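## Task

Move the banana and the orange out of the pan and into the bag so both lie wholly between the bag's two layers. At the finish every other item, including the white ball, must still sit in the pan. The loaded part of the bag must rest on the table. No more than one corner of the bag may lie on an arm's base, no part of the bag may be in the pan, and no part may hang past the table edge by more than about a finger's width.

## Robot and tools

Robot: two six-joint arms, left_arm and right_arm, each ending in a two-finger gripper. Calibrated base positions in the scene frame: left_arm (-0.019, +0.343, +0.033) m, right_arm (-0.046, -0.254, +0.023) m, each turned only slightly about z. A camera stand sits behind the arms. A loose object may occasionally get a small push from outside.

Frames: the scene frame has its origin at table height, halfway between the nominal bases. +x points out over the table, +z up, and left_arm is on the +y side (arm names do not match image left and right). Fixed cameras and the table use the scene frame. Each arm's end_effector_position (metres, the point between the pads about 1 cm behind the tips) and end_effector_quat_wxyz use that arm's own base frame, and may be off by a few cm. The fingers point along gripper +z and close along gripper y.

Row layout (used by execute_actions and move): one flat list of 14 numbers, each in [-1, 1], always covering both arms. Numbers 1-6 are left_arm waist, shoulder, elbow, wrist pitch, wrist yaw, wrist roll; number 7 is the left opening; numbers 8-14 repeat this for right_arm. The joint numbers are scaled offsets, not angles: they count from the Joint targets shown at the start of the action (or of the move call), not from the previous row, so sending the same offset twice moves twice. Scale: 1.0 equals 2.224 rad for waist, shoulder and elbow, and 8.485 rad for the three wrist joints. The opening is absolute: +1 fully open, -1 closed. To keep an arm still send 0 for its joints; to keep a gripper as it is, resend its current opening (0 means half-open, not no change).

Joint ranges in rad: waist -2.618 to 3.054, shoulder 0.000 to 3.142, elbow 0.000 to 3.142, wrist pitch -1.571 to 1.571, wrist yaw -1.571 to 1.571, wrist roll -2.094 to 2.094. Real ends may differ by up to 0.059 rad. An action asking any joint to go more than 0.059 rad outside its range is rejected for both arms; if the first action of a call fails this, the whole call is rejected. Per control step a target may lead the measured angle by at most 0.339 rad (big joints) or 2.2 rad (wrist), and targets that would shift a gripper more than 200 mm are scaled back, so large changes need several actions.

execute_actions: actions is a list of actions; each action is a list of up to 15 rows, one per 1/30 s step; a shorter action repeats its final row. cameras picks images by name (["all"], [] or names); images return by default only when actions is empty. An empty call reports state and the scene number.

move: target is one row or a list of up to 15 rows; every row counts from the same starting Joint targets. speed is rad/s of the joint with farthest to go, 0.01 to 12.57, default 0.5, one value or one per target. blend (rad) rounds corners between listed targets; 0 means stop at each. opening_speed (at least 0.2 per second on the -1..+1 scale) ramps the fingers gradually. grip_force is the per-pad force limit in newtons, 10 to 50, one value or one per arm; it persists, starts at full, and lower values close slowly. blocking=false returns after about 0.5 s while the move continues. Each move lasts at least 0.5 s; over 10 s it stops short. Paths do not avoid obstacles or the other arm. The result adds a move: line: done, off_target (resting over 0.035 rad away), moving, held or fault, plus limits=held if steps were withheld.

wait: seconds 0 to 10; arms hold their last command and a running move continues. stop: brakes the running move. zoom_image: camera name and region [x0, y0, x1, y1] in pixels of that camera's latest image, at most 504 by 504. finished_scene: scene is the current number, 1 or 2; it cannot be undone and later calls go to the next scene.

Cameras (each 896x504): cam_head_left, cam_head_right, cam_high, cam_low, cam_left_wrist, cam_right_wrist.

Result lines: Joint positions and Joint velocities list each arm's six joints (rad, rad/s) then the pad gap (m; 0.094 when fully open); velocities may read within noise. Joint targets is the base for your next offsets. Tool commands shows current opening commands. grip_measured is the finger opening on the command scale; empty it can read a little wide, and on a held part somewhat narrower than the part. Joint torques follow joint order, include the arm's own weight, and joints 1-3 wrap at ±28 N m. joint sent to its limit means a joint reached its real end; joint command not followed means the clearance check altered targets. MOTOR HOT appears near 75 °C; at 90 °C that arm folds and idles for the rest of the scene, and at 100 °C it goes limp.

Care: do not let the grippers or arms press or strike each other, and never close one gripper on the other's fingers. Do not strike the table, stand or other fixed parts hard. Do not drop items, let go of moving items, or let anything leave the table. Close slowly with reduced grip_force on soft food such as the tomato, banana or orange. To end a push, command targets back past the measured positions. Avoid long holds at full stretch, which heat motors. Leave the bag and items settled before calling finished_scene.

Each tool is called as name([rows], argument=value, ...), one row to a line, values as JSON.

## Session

execute_actions(actions=[])

zoom_image(camera="cam_head_left", region=[100, 200, 500, 430])

zoom_image(camera="cam_low", region=[360, 240, 720, 440])

zoom_image(camera="cam_high", region=[250, 20, 550, 330])

Scene clock: 0.00 s.
left_arm: end_effector_position=(+0.3846, +0.0612, +0.0917) grip_measured=+1.000 end_effector_quat_wxyz=(+0.561, -0.128, +0.814, +0.083) | right_arm: end_effector_position=(+0.3920, -0.0260, +0.0787) grip_measured=+1.000 end_effector_quat_wxyz=(+0.546, +0.066, +0.829, -0.098)
Joint positions: left_arm=[0.056 1.503 0.373 0.754 -0.23 -0.099 0.094] | right_arm=[0.062 1.565 0.395 0.757 0.292 0.028 0.094]
Joint velocities: within noise
Joint torques (N m): no reading
Heat: left arm: 25 °C; right arm: 29 °C.
Joint targets: left_arm=[0.056 1.499 0.378 0.749 -0.230 -0.099] | right_arm=[0.062 1.556 0.405 0.770 0.293 0.028]
Tool commands: left_gripper/opening=+1.0 right_gripper/opening=+1.0

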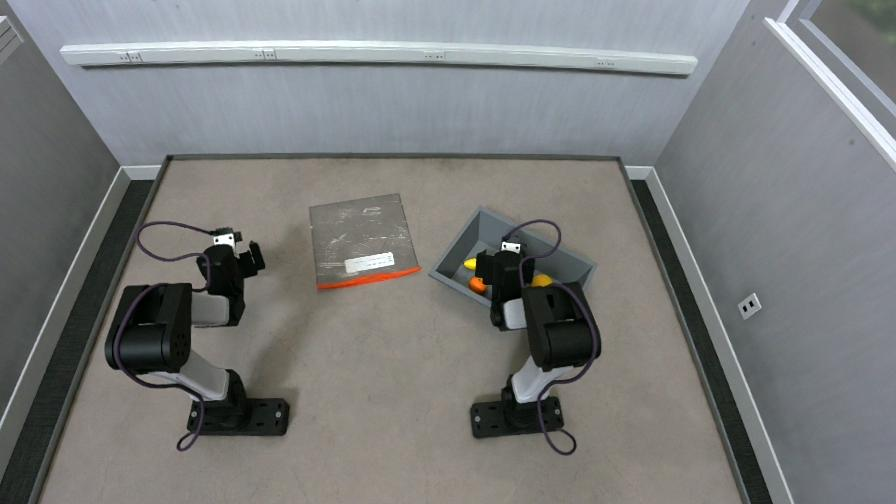

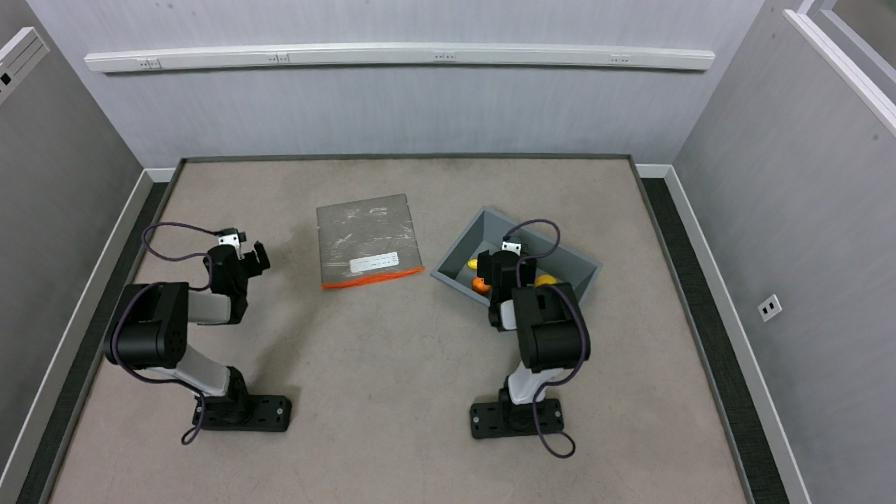

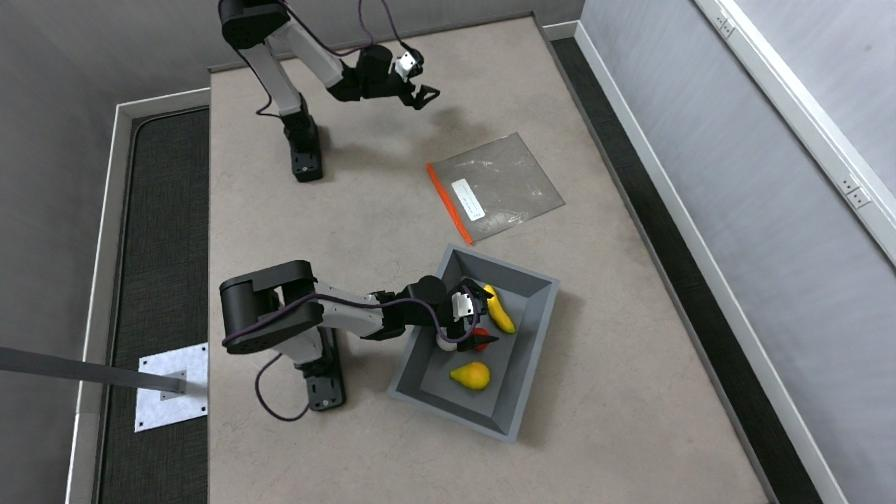

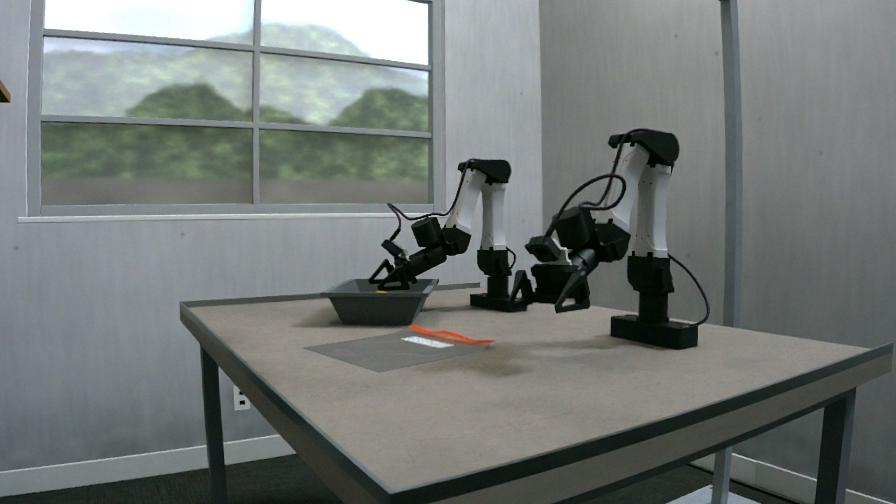

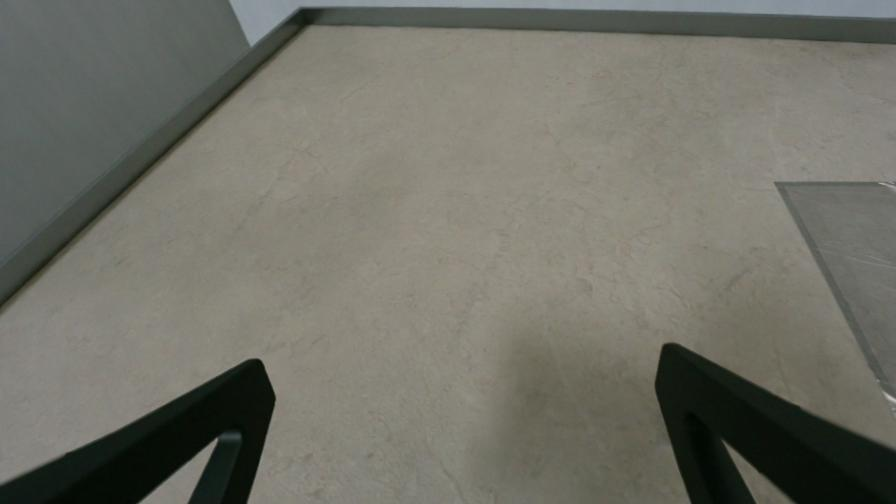

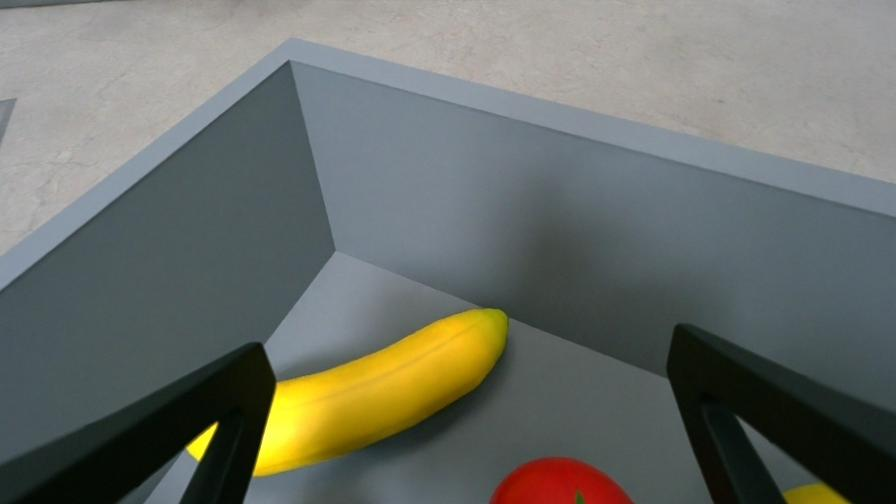

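Scaled by 1.260 from the camera's 896x504 image, which has a finer 1280x720 frame.

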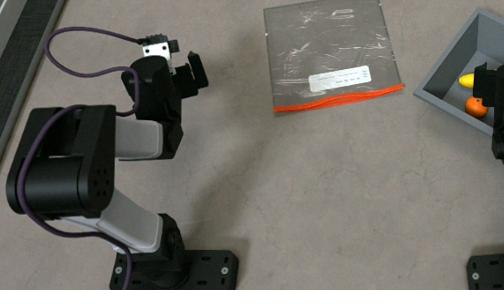

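Scaled by 1.400 from the camera's 896x504 image, which has a finer 1280x720 frame.

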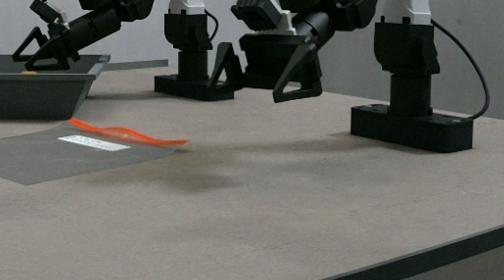

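Scaled by 1.626 from the camera's 896x504 image, which has a finer 1280x720 frame.

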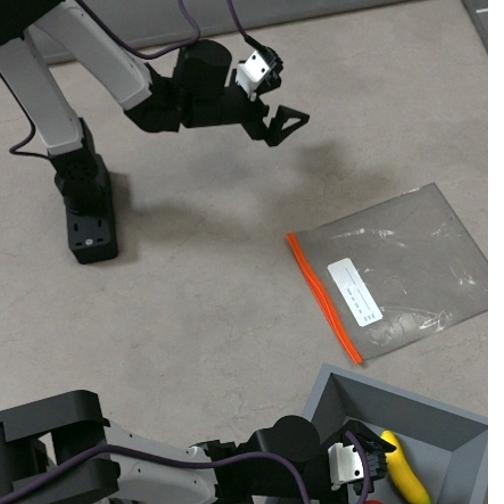

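move(target=[-0.2725, -0.0782, 0.1313, -0.113, 0.0271, 0.0117, 1, -0.076, 0.0333, 0.6025, -0.254, -0.0345, -0.0033, 1], speed=1.3, cameras=["all"])

zoom_image(camera="cam_left_wrist", region=[400, 0, 896, 300])

zoom_image(camera="cam_head_left", region=[280, 180, 620, 350])

Scene clock: 5.33 s.
left_arm: end_effector_position=(+0.2950, -0.1753, +0.0674) grip_measured=+1.000 end_effector_quat_wxyz=(+0.323, +0.246, +0.910, -0.084) | right_arm: end_effector_position=(+0.3393, -0.0362, +0.2238) grip_measured=+1.000 end_effector_quat_wxyz=(+0.144, +0.054, +0.988, -0.012)
Joint positions: left_arm=[-0.545 1.342 0.648 -0.195 -0.017 -0.011 0.094] | right_arm=[-0.101 1.619 1.72 -1.382 0.01 0.008 0.094]
Joint torques (N m): left_arm=[-0.24 -5.96 9.8 1.64 0.16 0.05] | right_arm=[-0.59 -5.68 8.64 0.81 -0.11 -0.04]
Heat: left arm: 27 °C; right arm: 30 °C.
Joint targets: left_arm=[-0.550 1.325 0.670 -0.210 0.000 0.000] | right_arm=[-0.107 1.629 1.745 -1.385 0.001 0.000]
move: done

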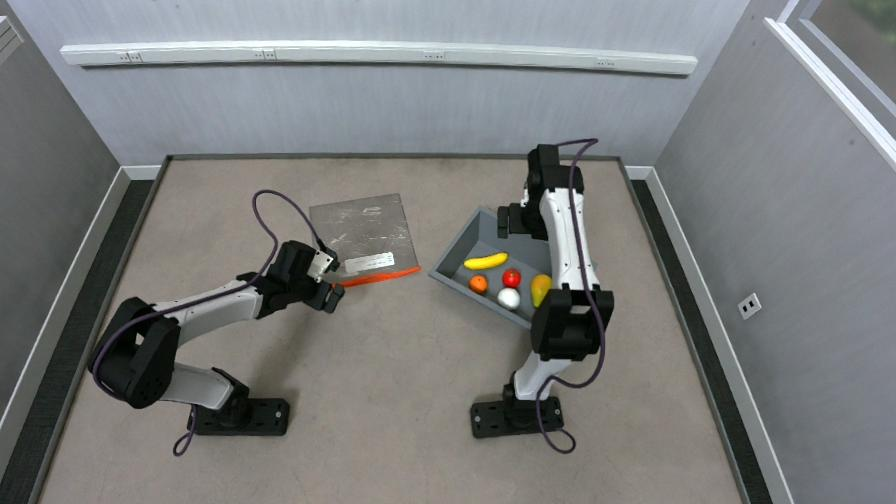

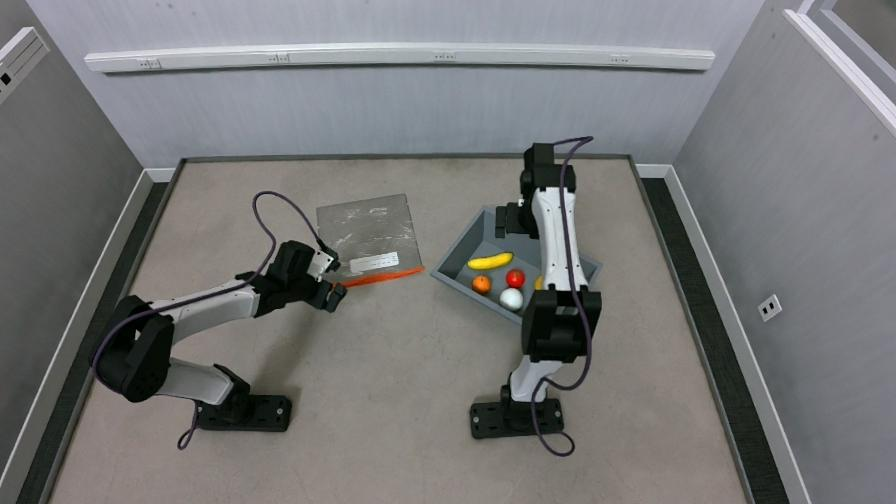

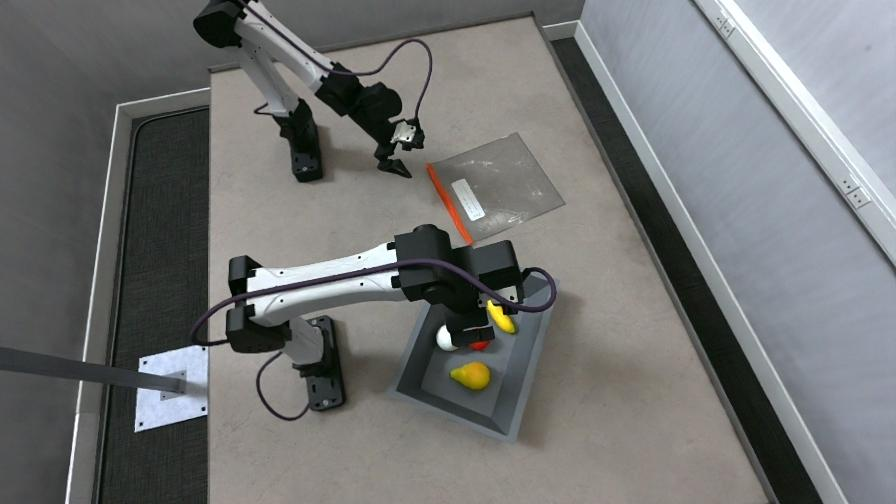

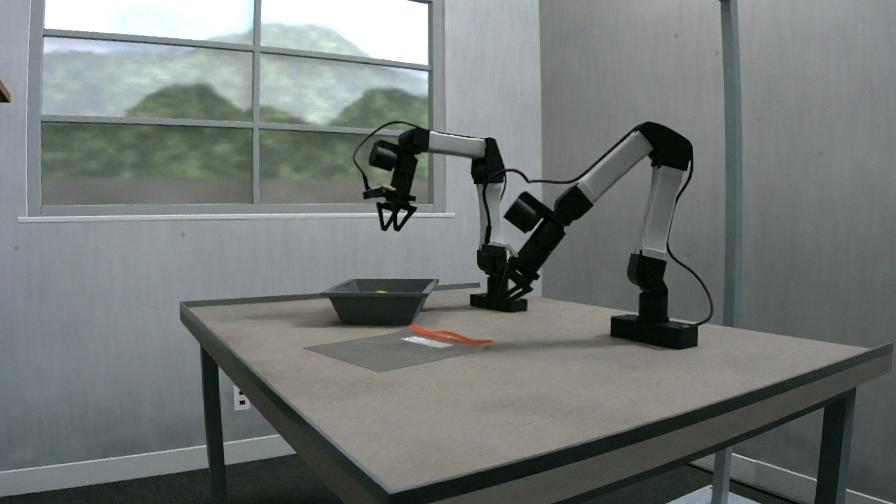

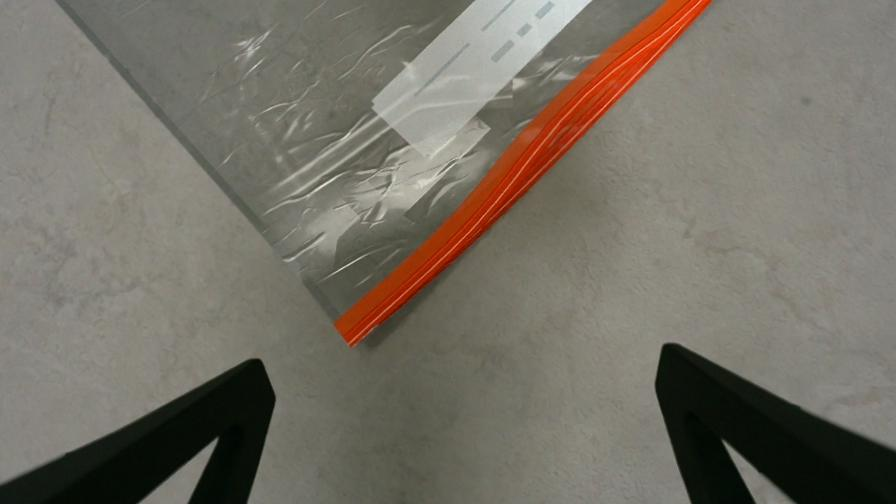

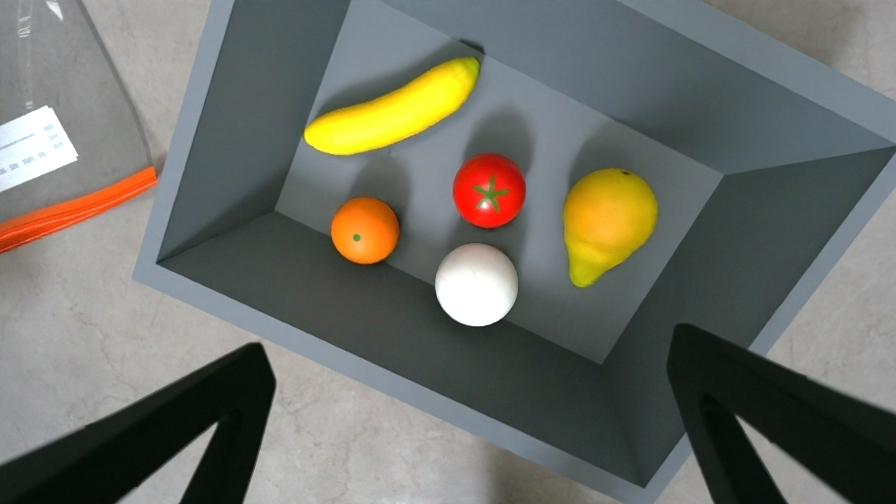

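Scaled by 1.016 from the camera's 896x504 image, which has a finer 1280x720 frame.

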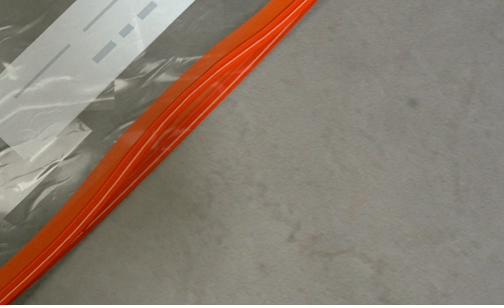

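Scaled by 1.482 from the camera's 896x504 image, which has a finer 1280x720 frame.

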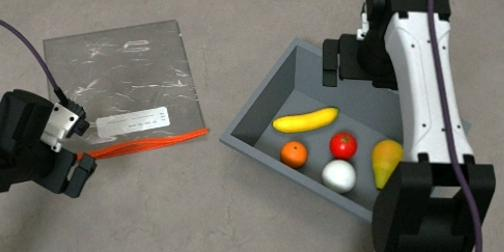

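move(target=[-0.0166, 0.1452, -0.1673, 0.1111, 0, -0.1839, -0.25, 0.2253, 0.2338, -0.0463, 0.0259, 0.0812, 0.2033, 0.06], speed=1.2, grip_force=[50, 30], cameras=["all"])

zoom_image(camera="cam_low", region=[390, 260, 560, 360])

zoom_image(camera="cam_head_left", region=[280, 180, 620, 350])

Scene clock: 12.77 s.
left_arm: end_effector_position=(+0.3008, -0.1941, +0.0123) grip_measured=-0.248 end_effector_quat_wxyz=(+0.231, -0.415, +0.782, -0.403) | right_arm: end_effector_position=(+0.3977, +0.0467, +0.0627) grip_measured=+0.061 end_effector_quat_wxyz=(+0.265, +0.566, +0.753, -0.205)
Joint positions: left_arm=[-0.58 1.637 0.306 0.726 -0.015 -1.549 0.035] | right_arm=[0.392 2.141 1.643 -1.173 0.676 1.717 0.05]
Joint torques (N m): left_arm=[-0.36 -4.14 4.29 2.22 0.11 -0.09] | right_arm=[0.18 -9.63 5.6 0.11 0.48 0.12]
Heat: left arm: 28 °C; right arm: 31 °C.
Joint targets: left_arm=[-0.588 1.648 0.298 0.733 0.000 -1.560] | right_arm=[0.394 2.150 1.642 -1.165 0.690 1.725]
grip_force (N): 50, 30
move: done

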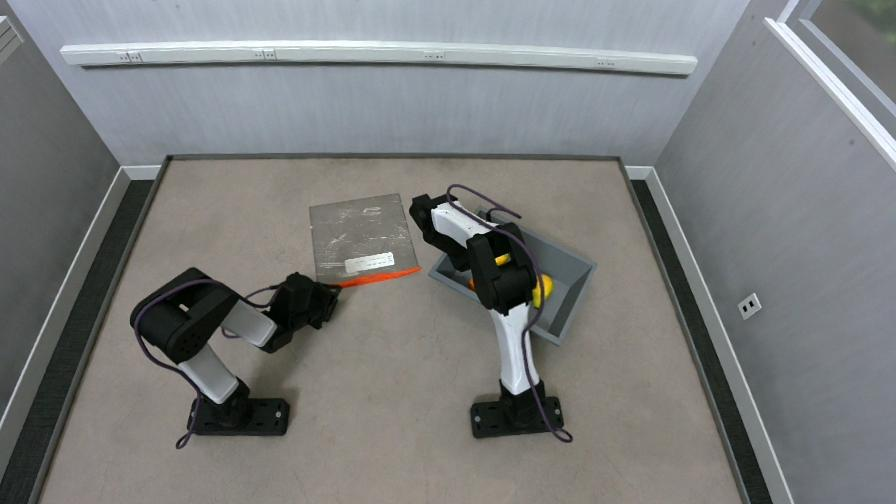

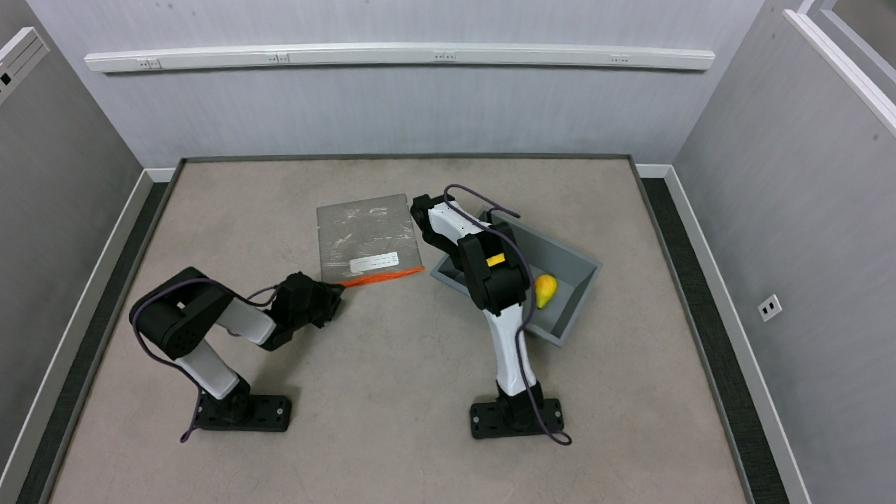

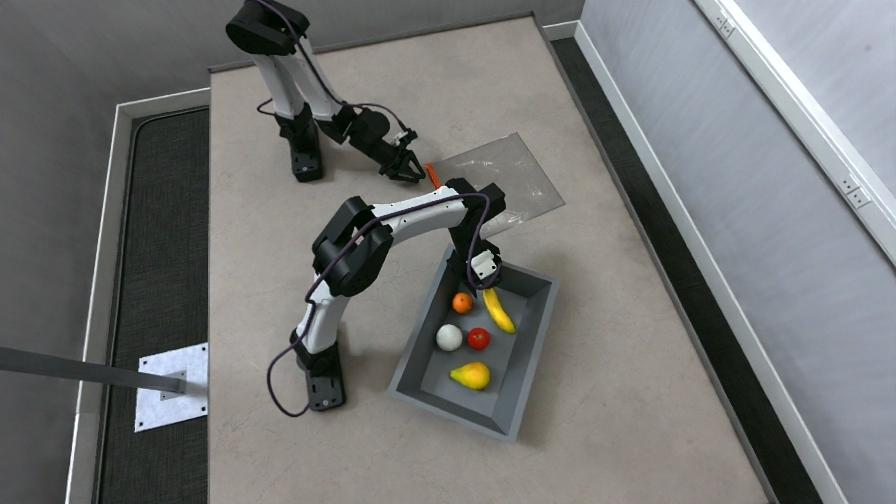

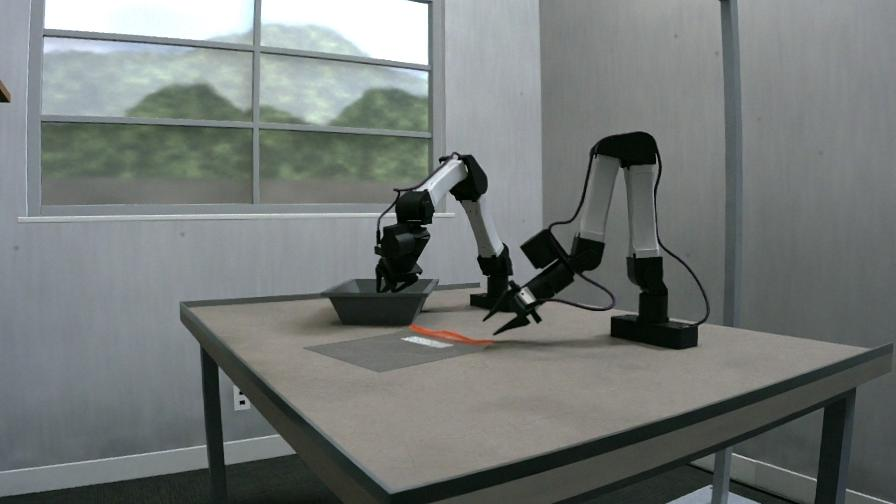

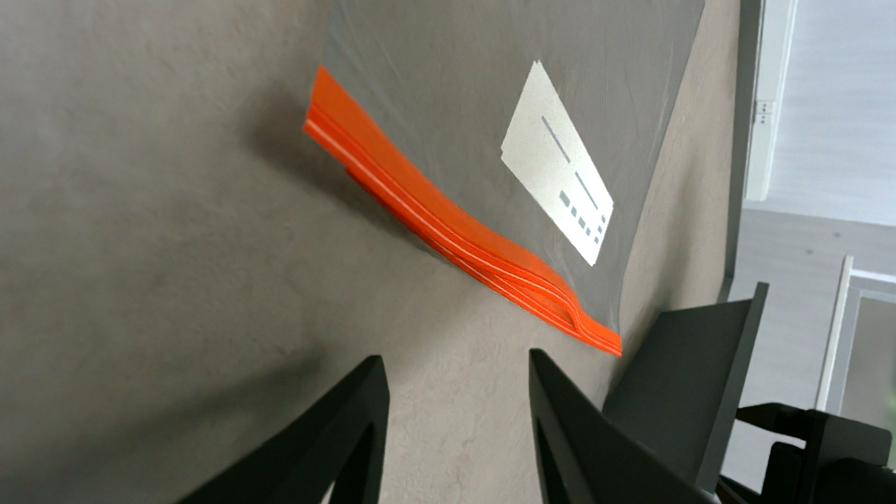

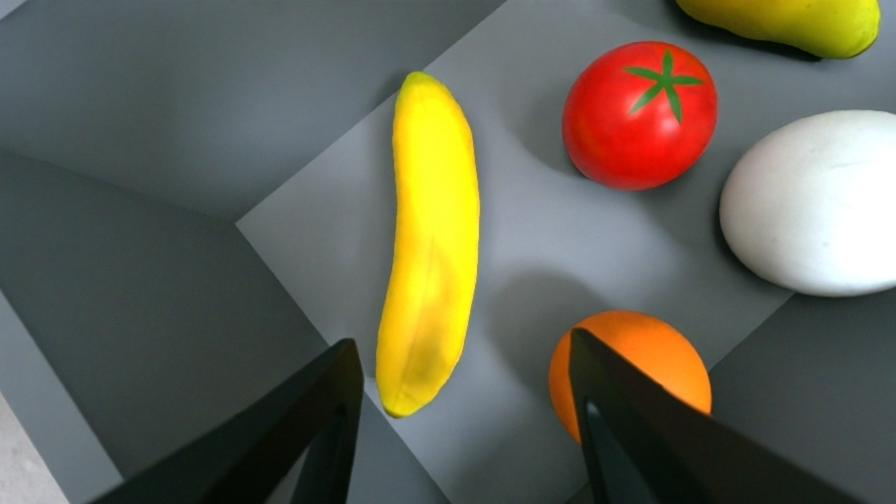

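Scaled by 2.965 from the camera's 896x504 image, which has a finer 1280x720 frame.

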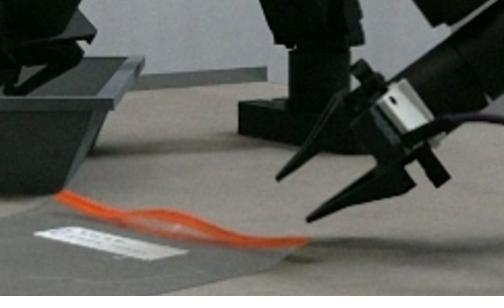

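Scaled by 1.482 from the camera's 896x504 image, which has a finer 1280x720 frame.

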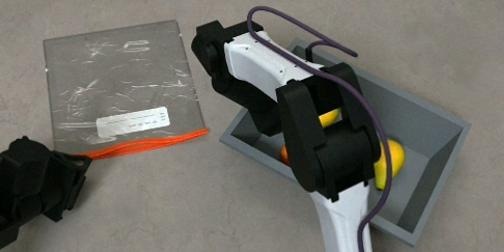

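zoom_image(camera="cam_left_wrist", region=[380, 170, 660, 370])

Scaled by 1.800 from the camera's 896x504 image, which has a finer 1280x720 frame.

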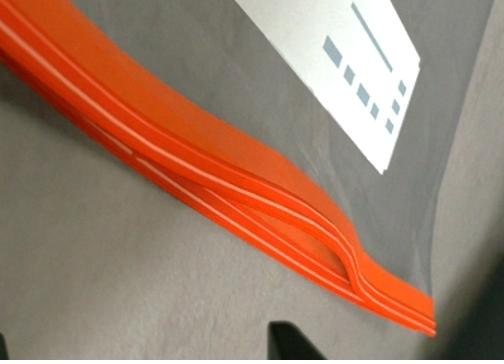

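move(target=[-0.1565, 0.1196, 0.246, -0.0499, -0.0693, -0.0471, -0.36, -0.0481, 0.0292, -0.0841, 0.0407, 0.0026, -0.0165, 0.06], speed=0.4, cameras=["cam_low", "cam_head_left", "cam_left_wrist", "cam_right_wrist"])

zoom_image(camera="cam_left_wrist", region=[250, 100, 650, 400])

zoom_image(camera="cam_low", region=[390, 260, 560, 360])

Scene clock: 19.80 s.
left_arm: end_effector_position=(+0.3361, -0.2954, +0.0290) grip_measured=-0.358 end_effector_quat_wxyz=(+0.306, -0.526, +0.712, -0.349) | right_arm: end_effector_position=(+0.4198, +0.0005, +0.0116) grip_measured=+0.061 end_effector_quat_wxyz=(+0.301, +0.565, +0.741, -0.205)
Joint positions: left_arm=[-0.933 1.896 0.829 0.325 -0.572 -1.949 0.03] | right_arm=[0.286 2.185 1.469 -0.821 0.745 1.576 0.05]
Joint torques (N m): left_arm=[0.03 -6.97 7.8 1.63 -0.39 -0.09] | right_arm=[0.14 -7.94 4.21 0.3 0.06 0.13]
Heat: left arm: 29 °C; right arm: 33 °C.
Joint targets: left_arm=[-0.935 1.914 0.845 0.310 -0.588 -1.960] | right_arm=[0.287 2.215 1.455 -0.820 0.712 1.585]
grip_force (N): 50, 30
move: done
Images, in order (width x height): cam_head_left 896x504, cam_low 896x504, cam_left_wrist 896x504, cam_right_wrist 896x504.

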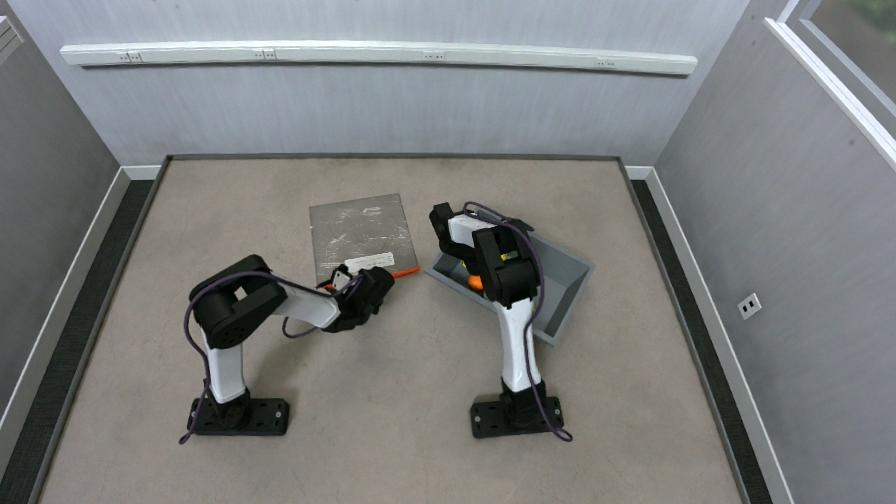

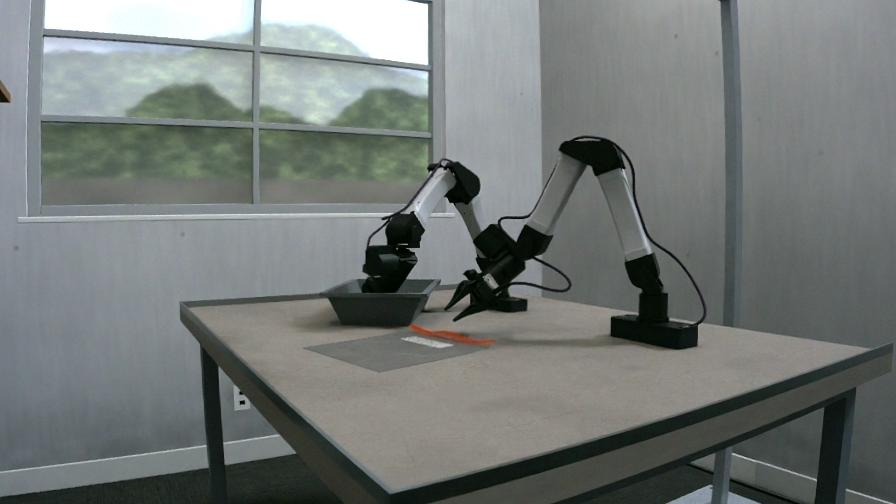

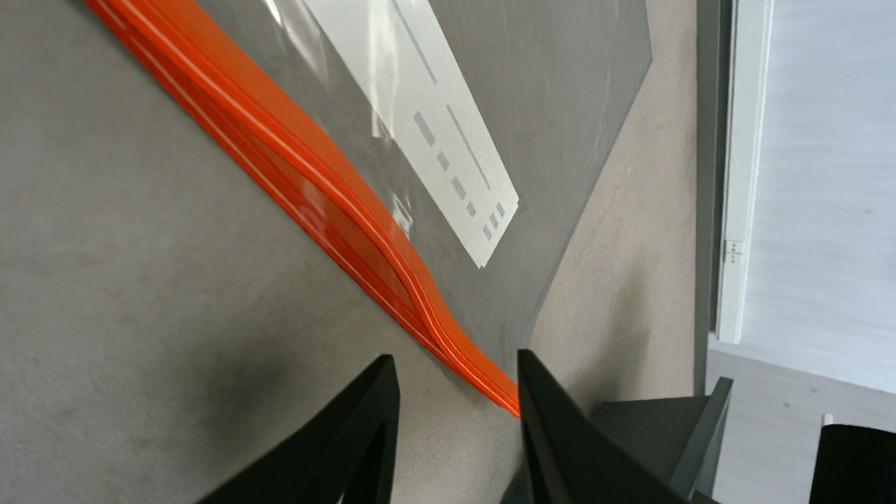

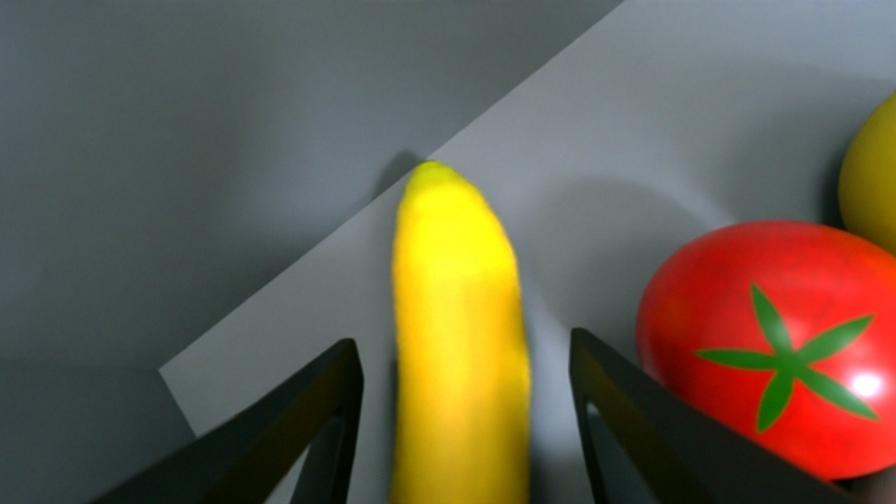

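Scaled by 1.260 from the camera's 896x504 image, which has a finer 1280x720 frame.

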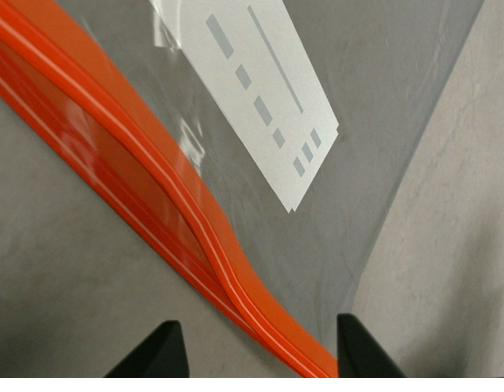

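Scaled by 2.965 from the camera's 896x504 image, which has a finer 1280x720 frame.

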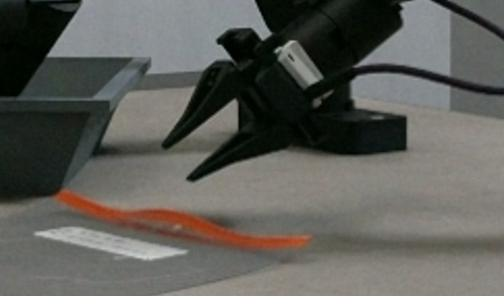

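move([
  [0.0076, 0.0728, 0.0283, 0.0147, 0.0015, 0, -0.36, -0.0391, -0.0607, 0.1034, -0.033, -0.0332, -0.0117, 0.06],
  [0.0076, 0.0728, 0.0283, 0.0147, 0.0015, 0, -0.36, -0.0405, -0.0126, 0.0306, -0.0061, -0.0332, -0.0117, 0.06],
], speed=[0.3, 0.25], cameras=["cam_low", "cam_head_left", "cam_left_wrist", "cam_right_wrist"])

zoom_image(camera="cam_left_wrist", region=[250, 150, 650, 450])

zoom_image(camera="cam_low", region=[390, 280, 510, 360])

Scene clock: 25.43 s.
left_arm: end_effector_position=(+0.3502, -0.3085, -0.0041) grip_measured=-0.359 end_effector_quat_wxyz=(+0.307, -0.529, +0.710, -0.349) | right_arm: end_effector_position=(+0.4185, +0.0105, +0.0000) grip_measured=+0.061 end_effector_quat_wxyz=(+0.177, +0.590, +0.777, -0.126)
Joint positions: left_arm=[-0.925 2.058 0.889 0.427 -0.572 -1.949 0.03] | right_arm=[0.202 2.173 1.528 -0.879 0.436 1.49 0.05]
Joint torques (N m): left_arm=[0.75 -7.86 7.49 1.9 -0.29 -0.1] | right_arm=[-0.43 -9.47 5.23 0.39 0.19 -0.01]
Heat: left arm: 29 °C; right arm: 35 °C.
Joint targets: left_arm=[-0.919 2.076 0.908 0.434 -0.575 -1.960] | right_arm=[0.197 2.187 1.523 -0.872 0.430 1.486]
grip_force (N): 50, 30
move: done
Images, in order (width x height): cam_head_left 896x504, cam_low 896x504, cam_left_wrist 896x504, cam_right_wrist 896x504.

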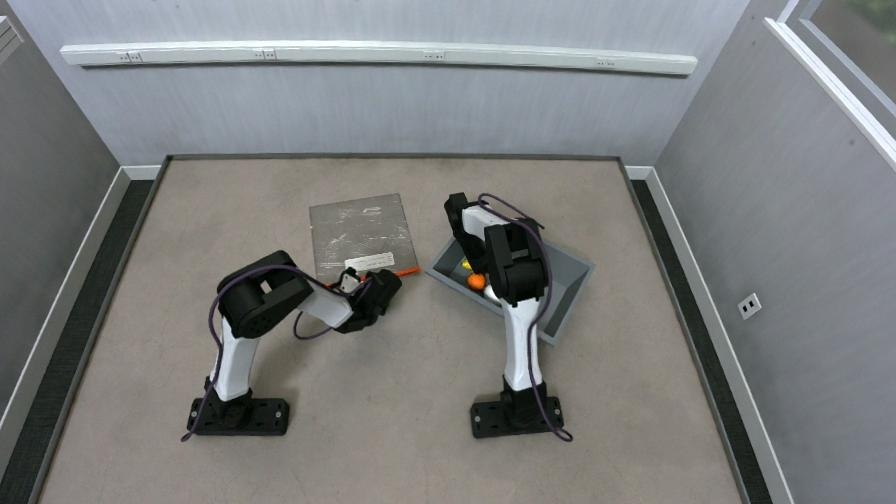

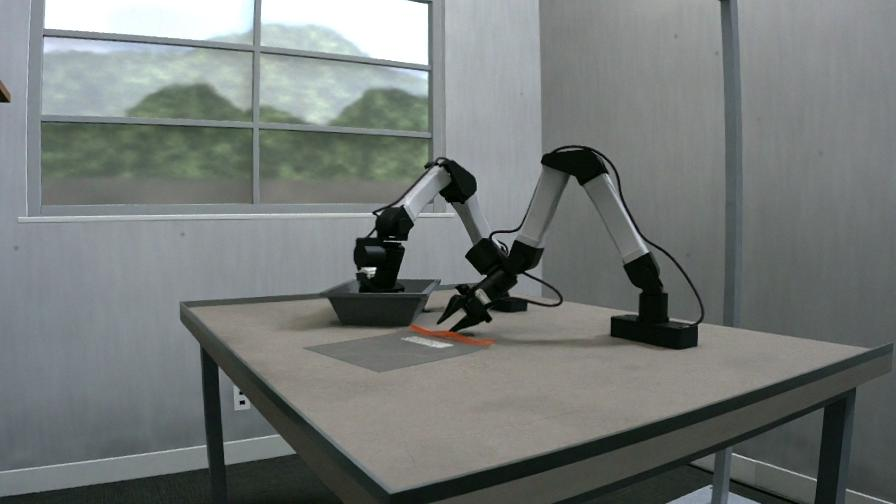

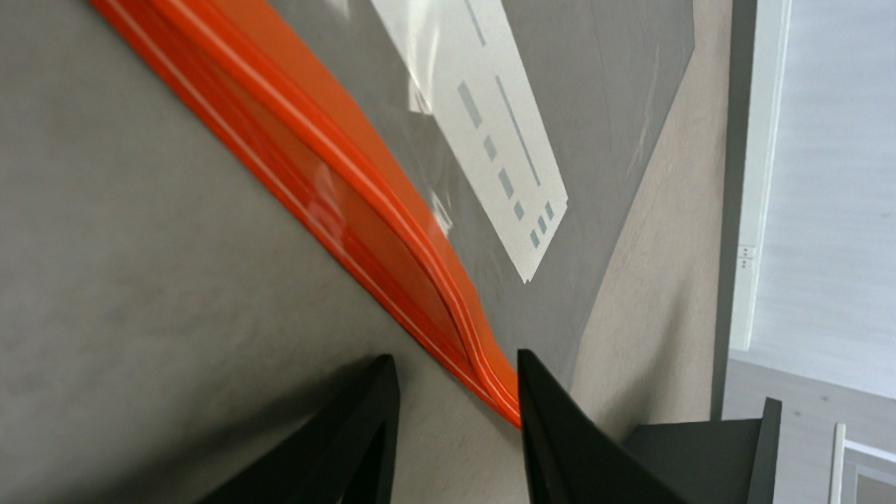

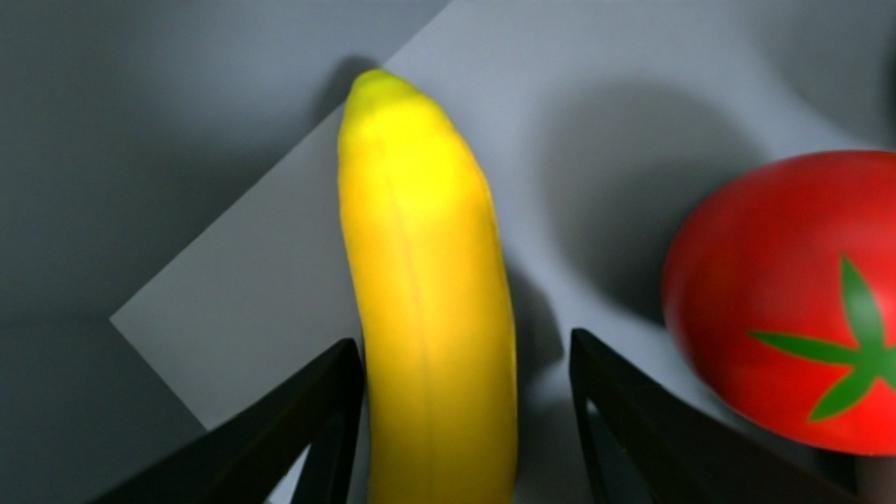

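Scaled by 1.260 from the camera's 896x504 image, which has a finer 1280x720 frame.

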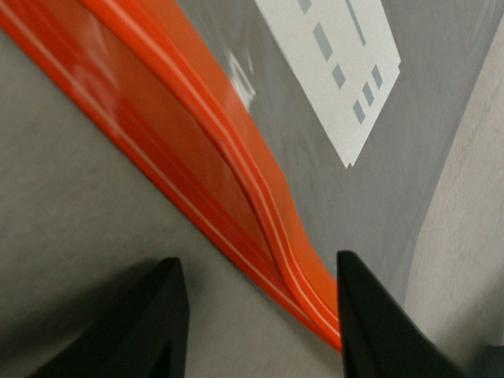

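Scaled by 4.200 from the camera's 896x504 image, which has a finer 1280x720 frame.

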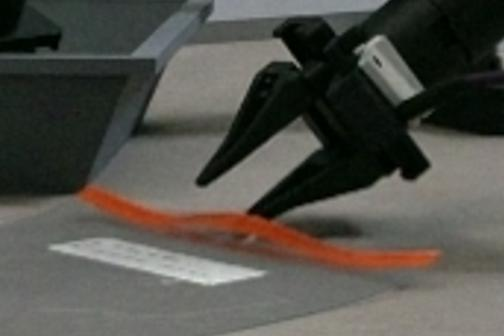

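move(target=[0.0333, 0.0378, 0.0596, -0.0046, 0.0074, 0, -0.36, 0, 0, 0, 0, 0, 0, -0.5], speed=0.08, opening_speed=1, cameras=["cam_low", "cam_head_left", "cam_left_wrist", "cam_right_wrist"])

zoom_image(camera="cam_left_wrist", region=[250, 150, 650, 450])

zoom_image(camera="cam_low", region=[390, 280, 510, 360])

Scene clock: 28.13 s.
left_arm: end_effector_position=(+0.3918, -0.3133, -0.0037) grip_measured=-0.359 end_effector_quat_wxyz=(+0.303, -0.551, +0.690, -0.358) | right_arm: end_effector_position=(+0.4186, +0.0105, +0.0000) grip_measured=-0.413 end_effector_quat_wxyz=(+0.177, +0.590, +0.777, -0.126)
Joint positions: left_arm=[-0.851 2.14 1.022 0.411 -0.53 -1.949 0.03] | right_arm=[0.202 2.173 1.528 -0.878 0.436 1.49 0.028]
Joint torques (N m): left_arm=[0.72 -8.66 7.73 1.74 -0.06 -0.1] | right_arm=[-0.43 -9.48 5.26 0.37 0.19 0]
Heat: left arm: 30 °C; right arm: 35 °C.
Joint targets: left_arm=[-0.844 2.160 1.041 0.396 -0.512 -1.960] | right_arm=[0.197 2.187 1.523 -0.872 0.430 1.486]
grip_force (N): 50, 30
move: done
Images, in order (width x height): cam_head_left 896x504, cam_low 896x504, cam_left_wrist 896x504, cam_right_wrist 896x504.

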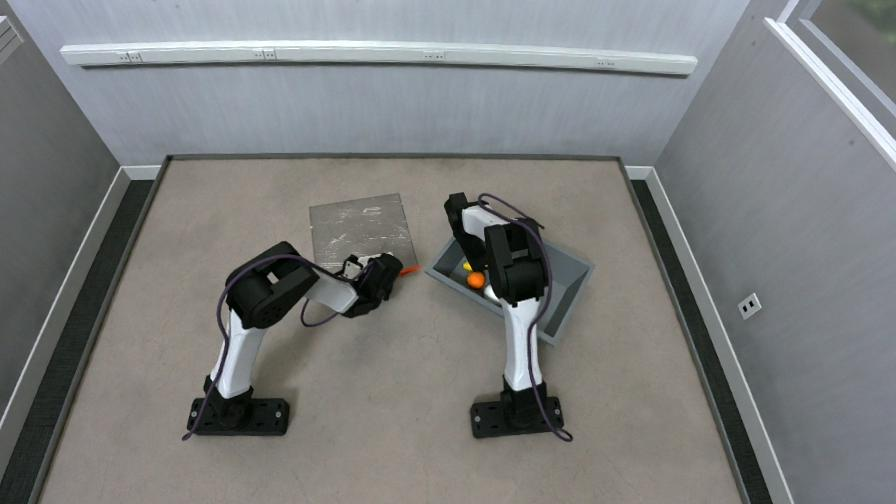

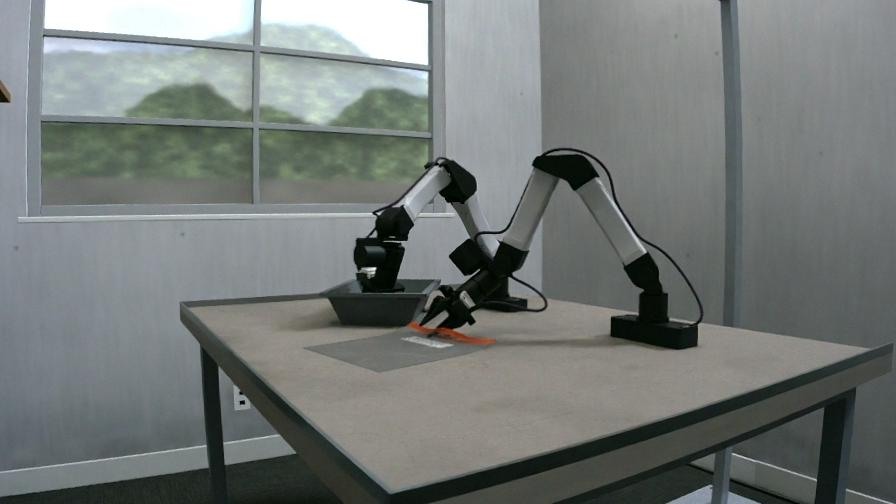

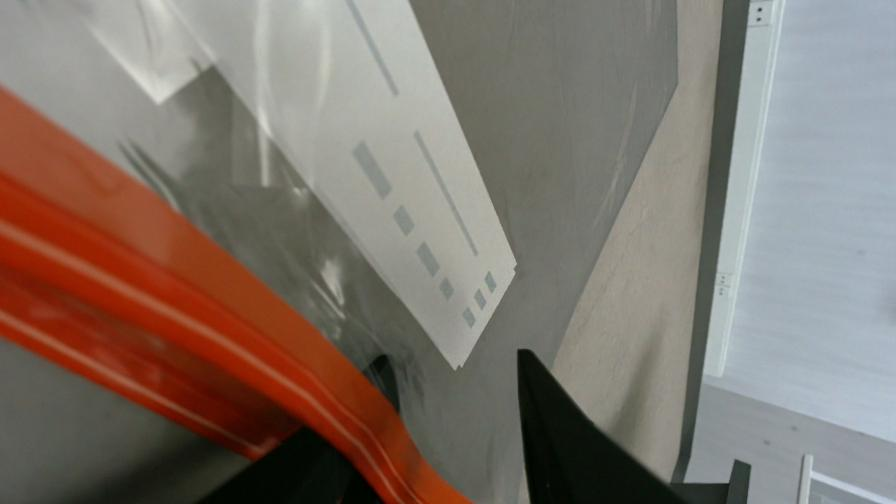

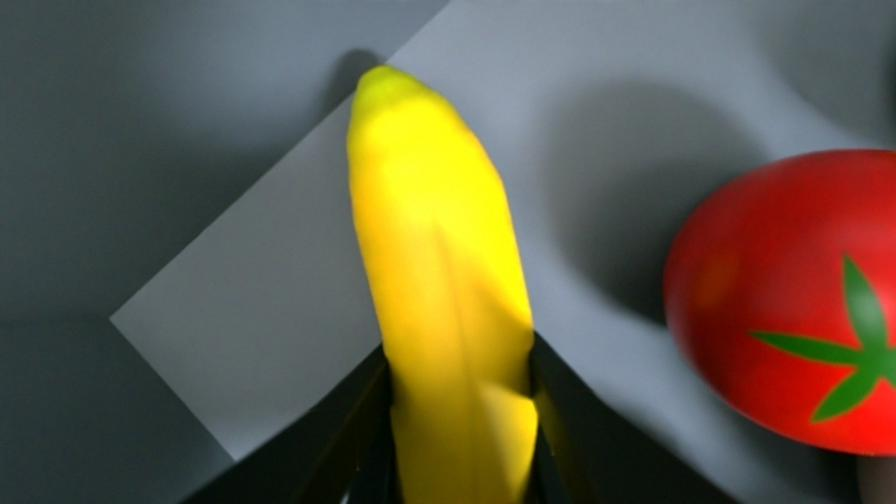

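Scaled by 1.260 from the camera's 896x504 image, which has a finer 1280x720 frame.

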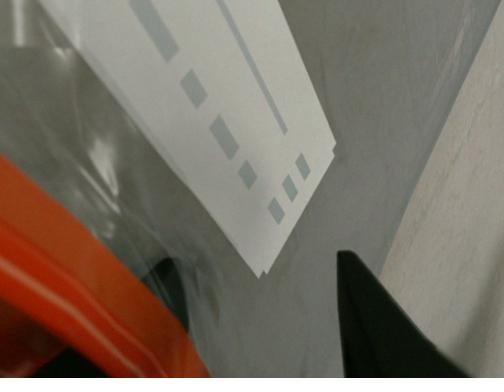

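Scaled by 4.200 from the camera's 896x504 image, which has a finer 1280x720 frame.

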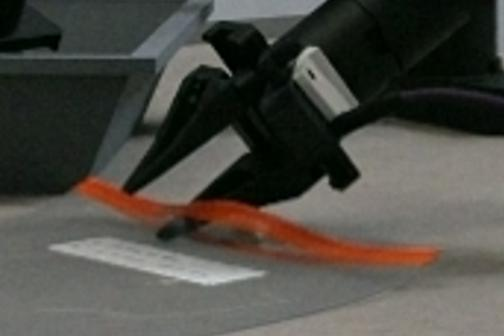

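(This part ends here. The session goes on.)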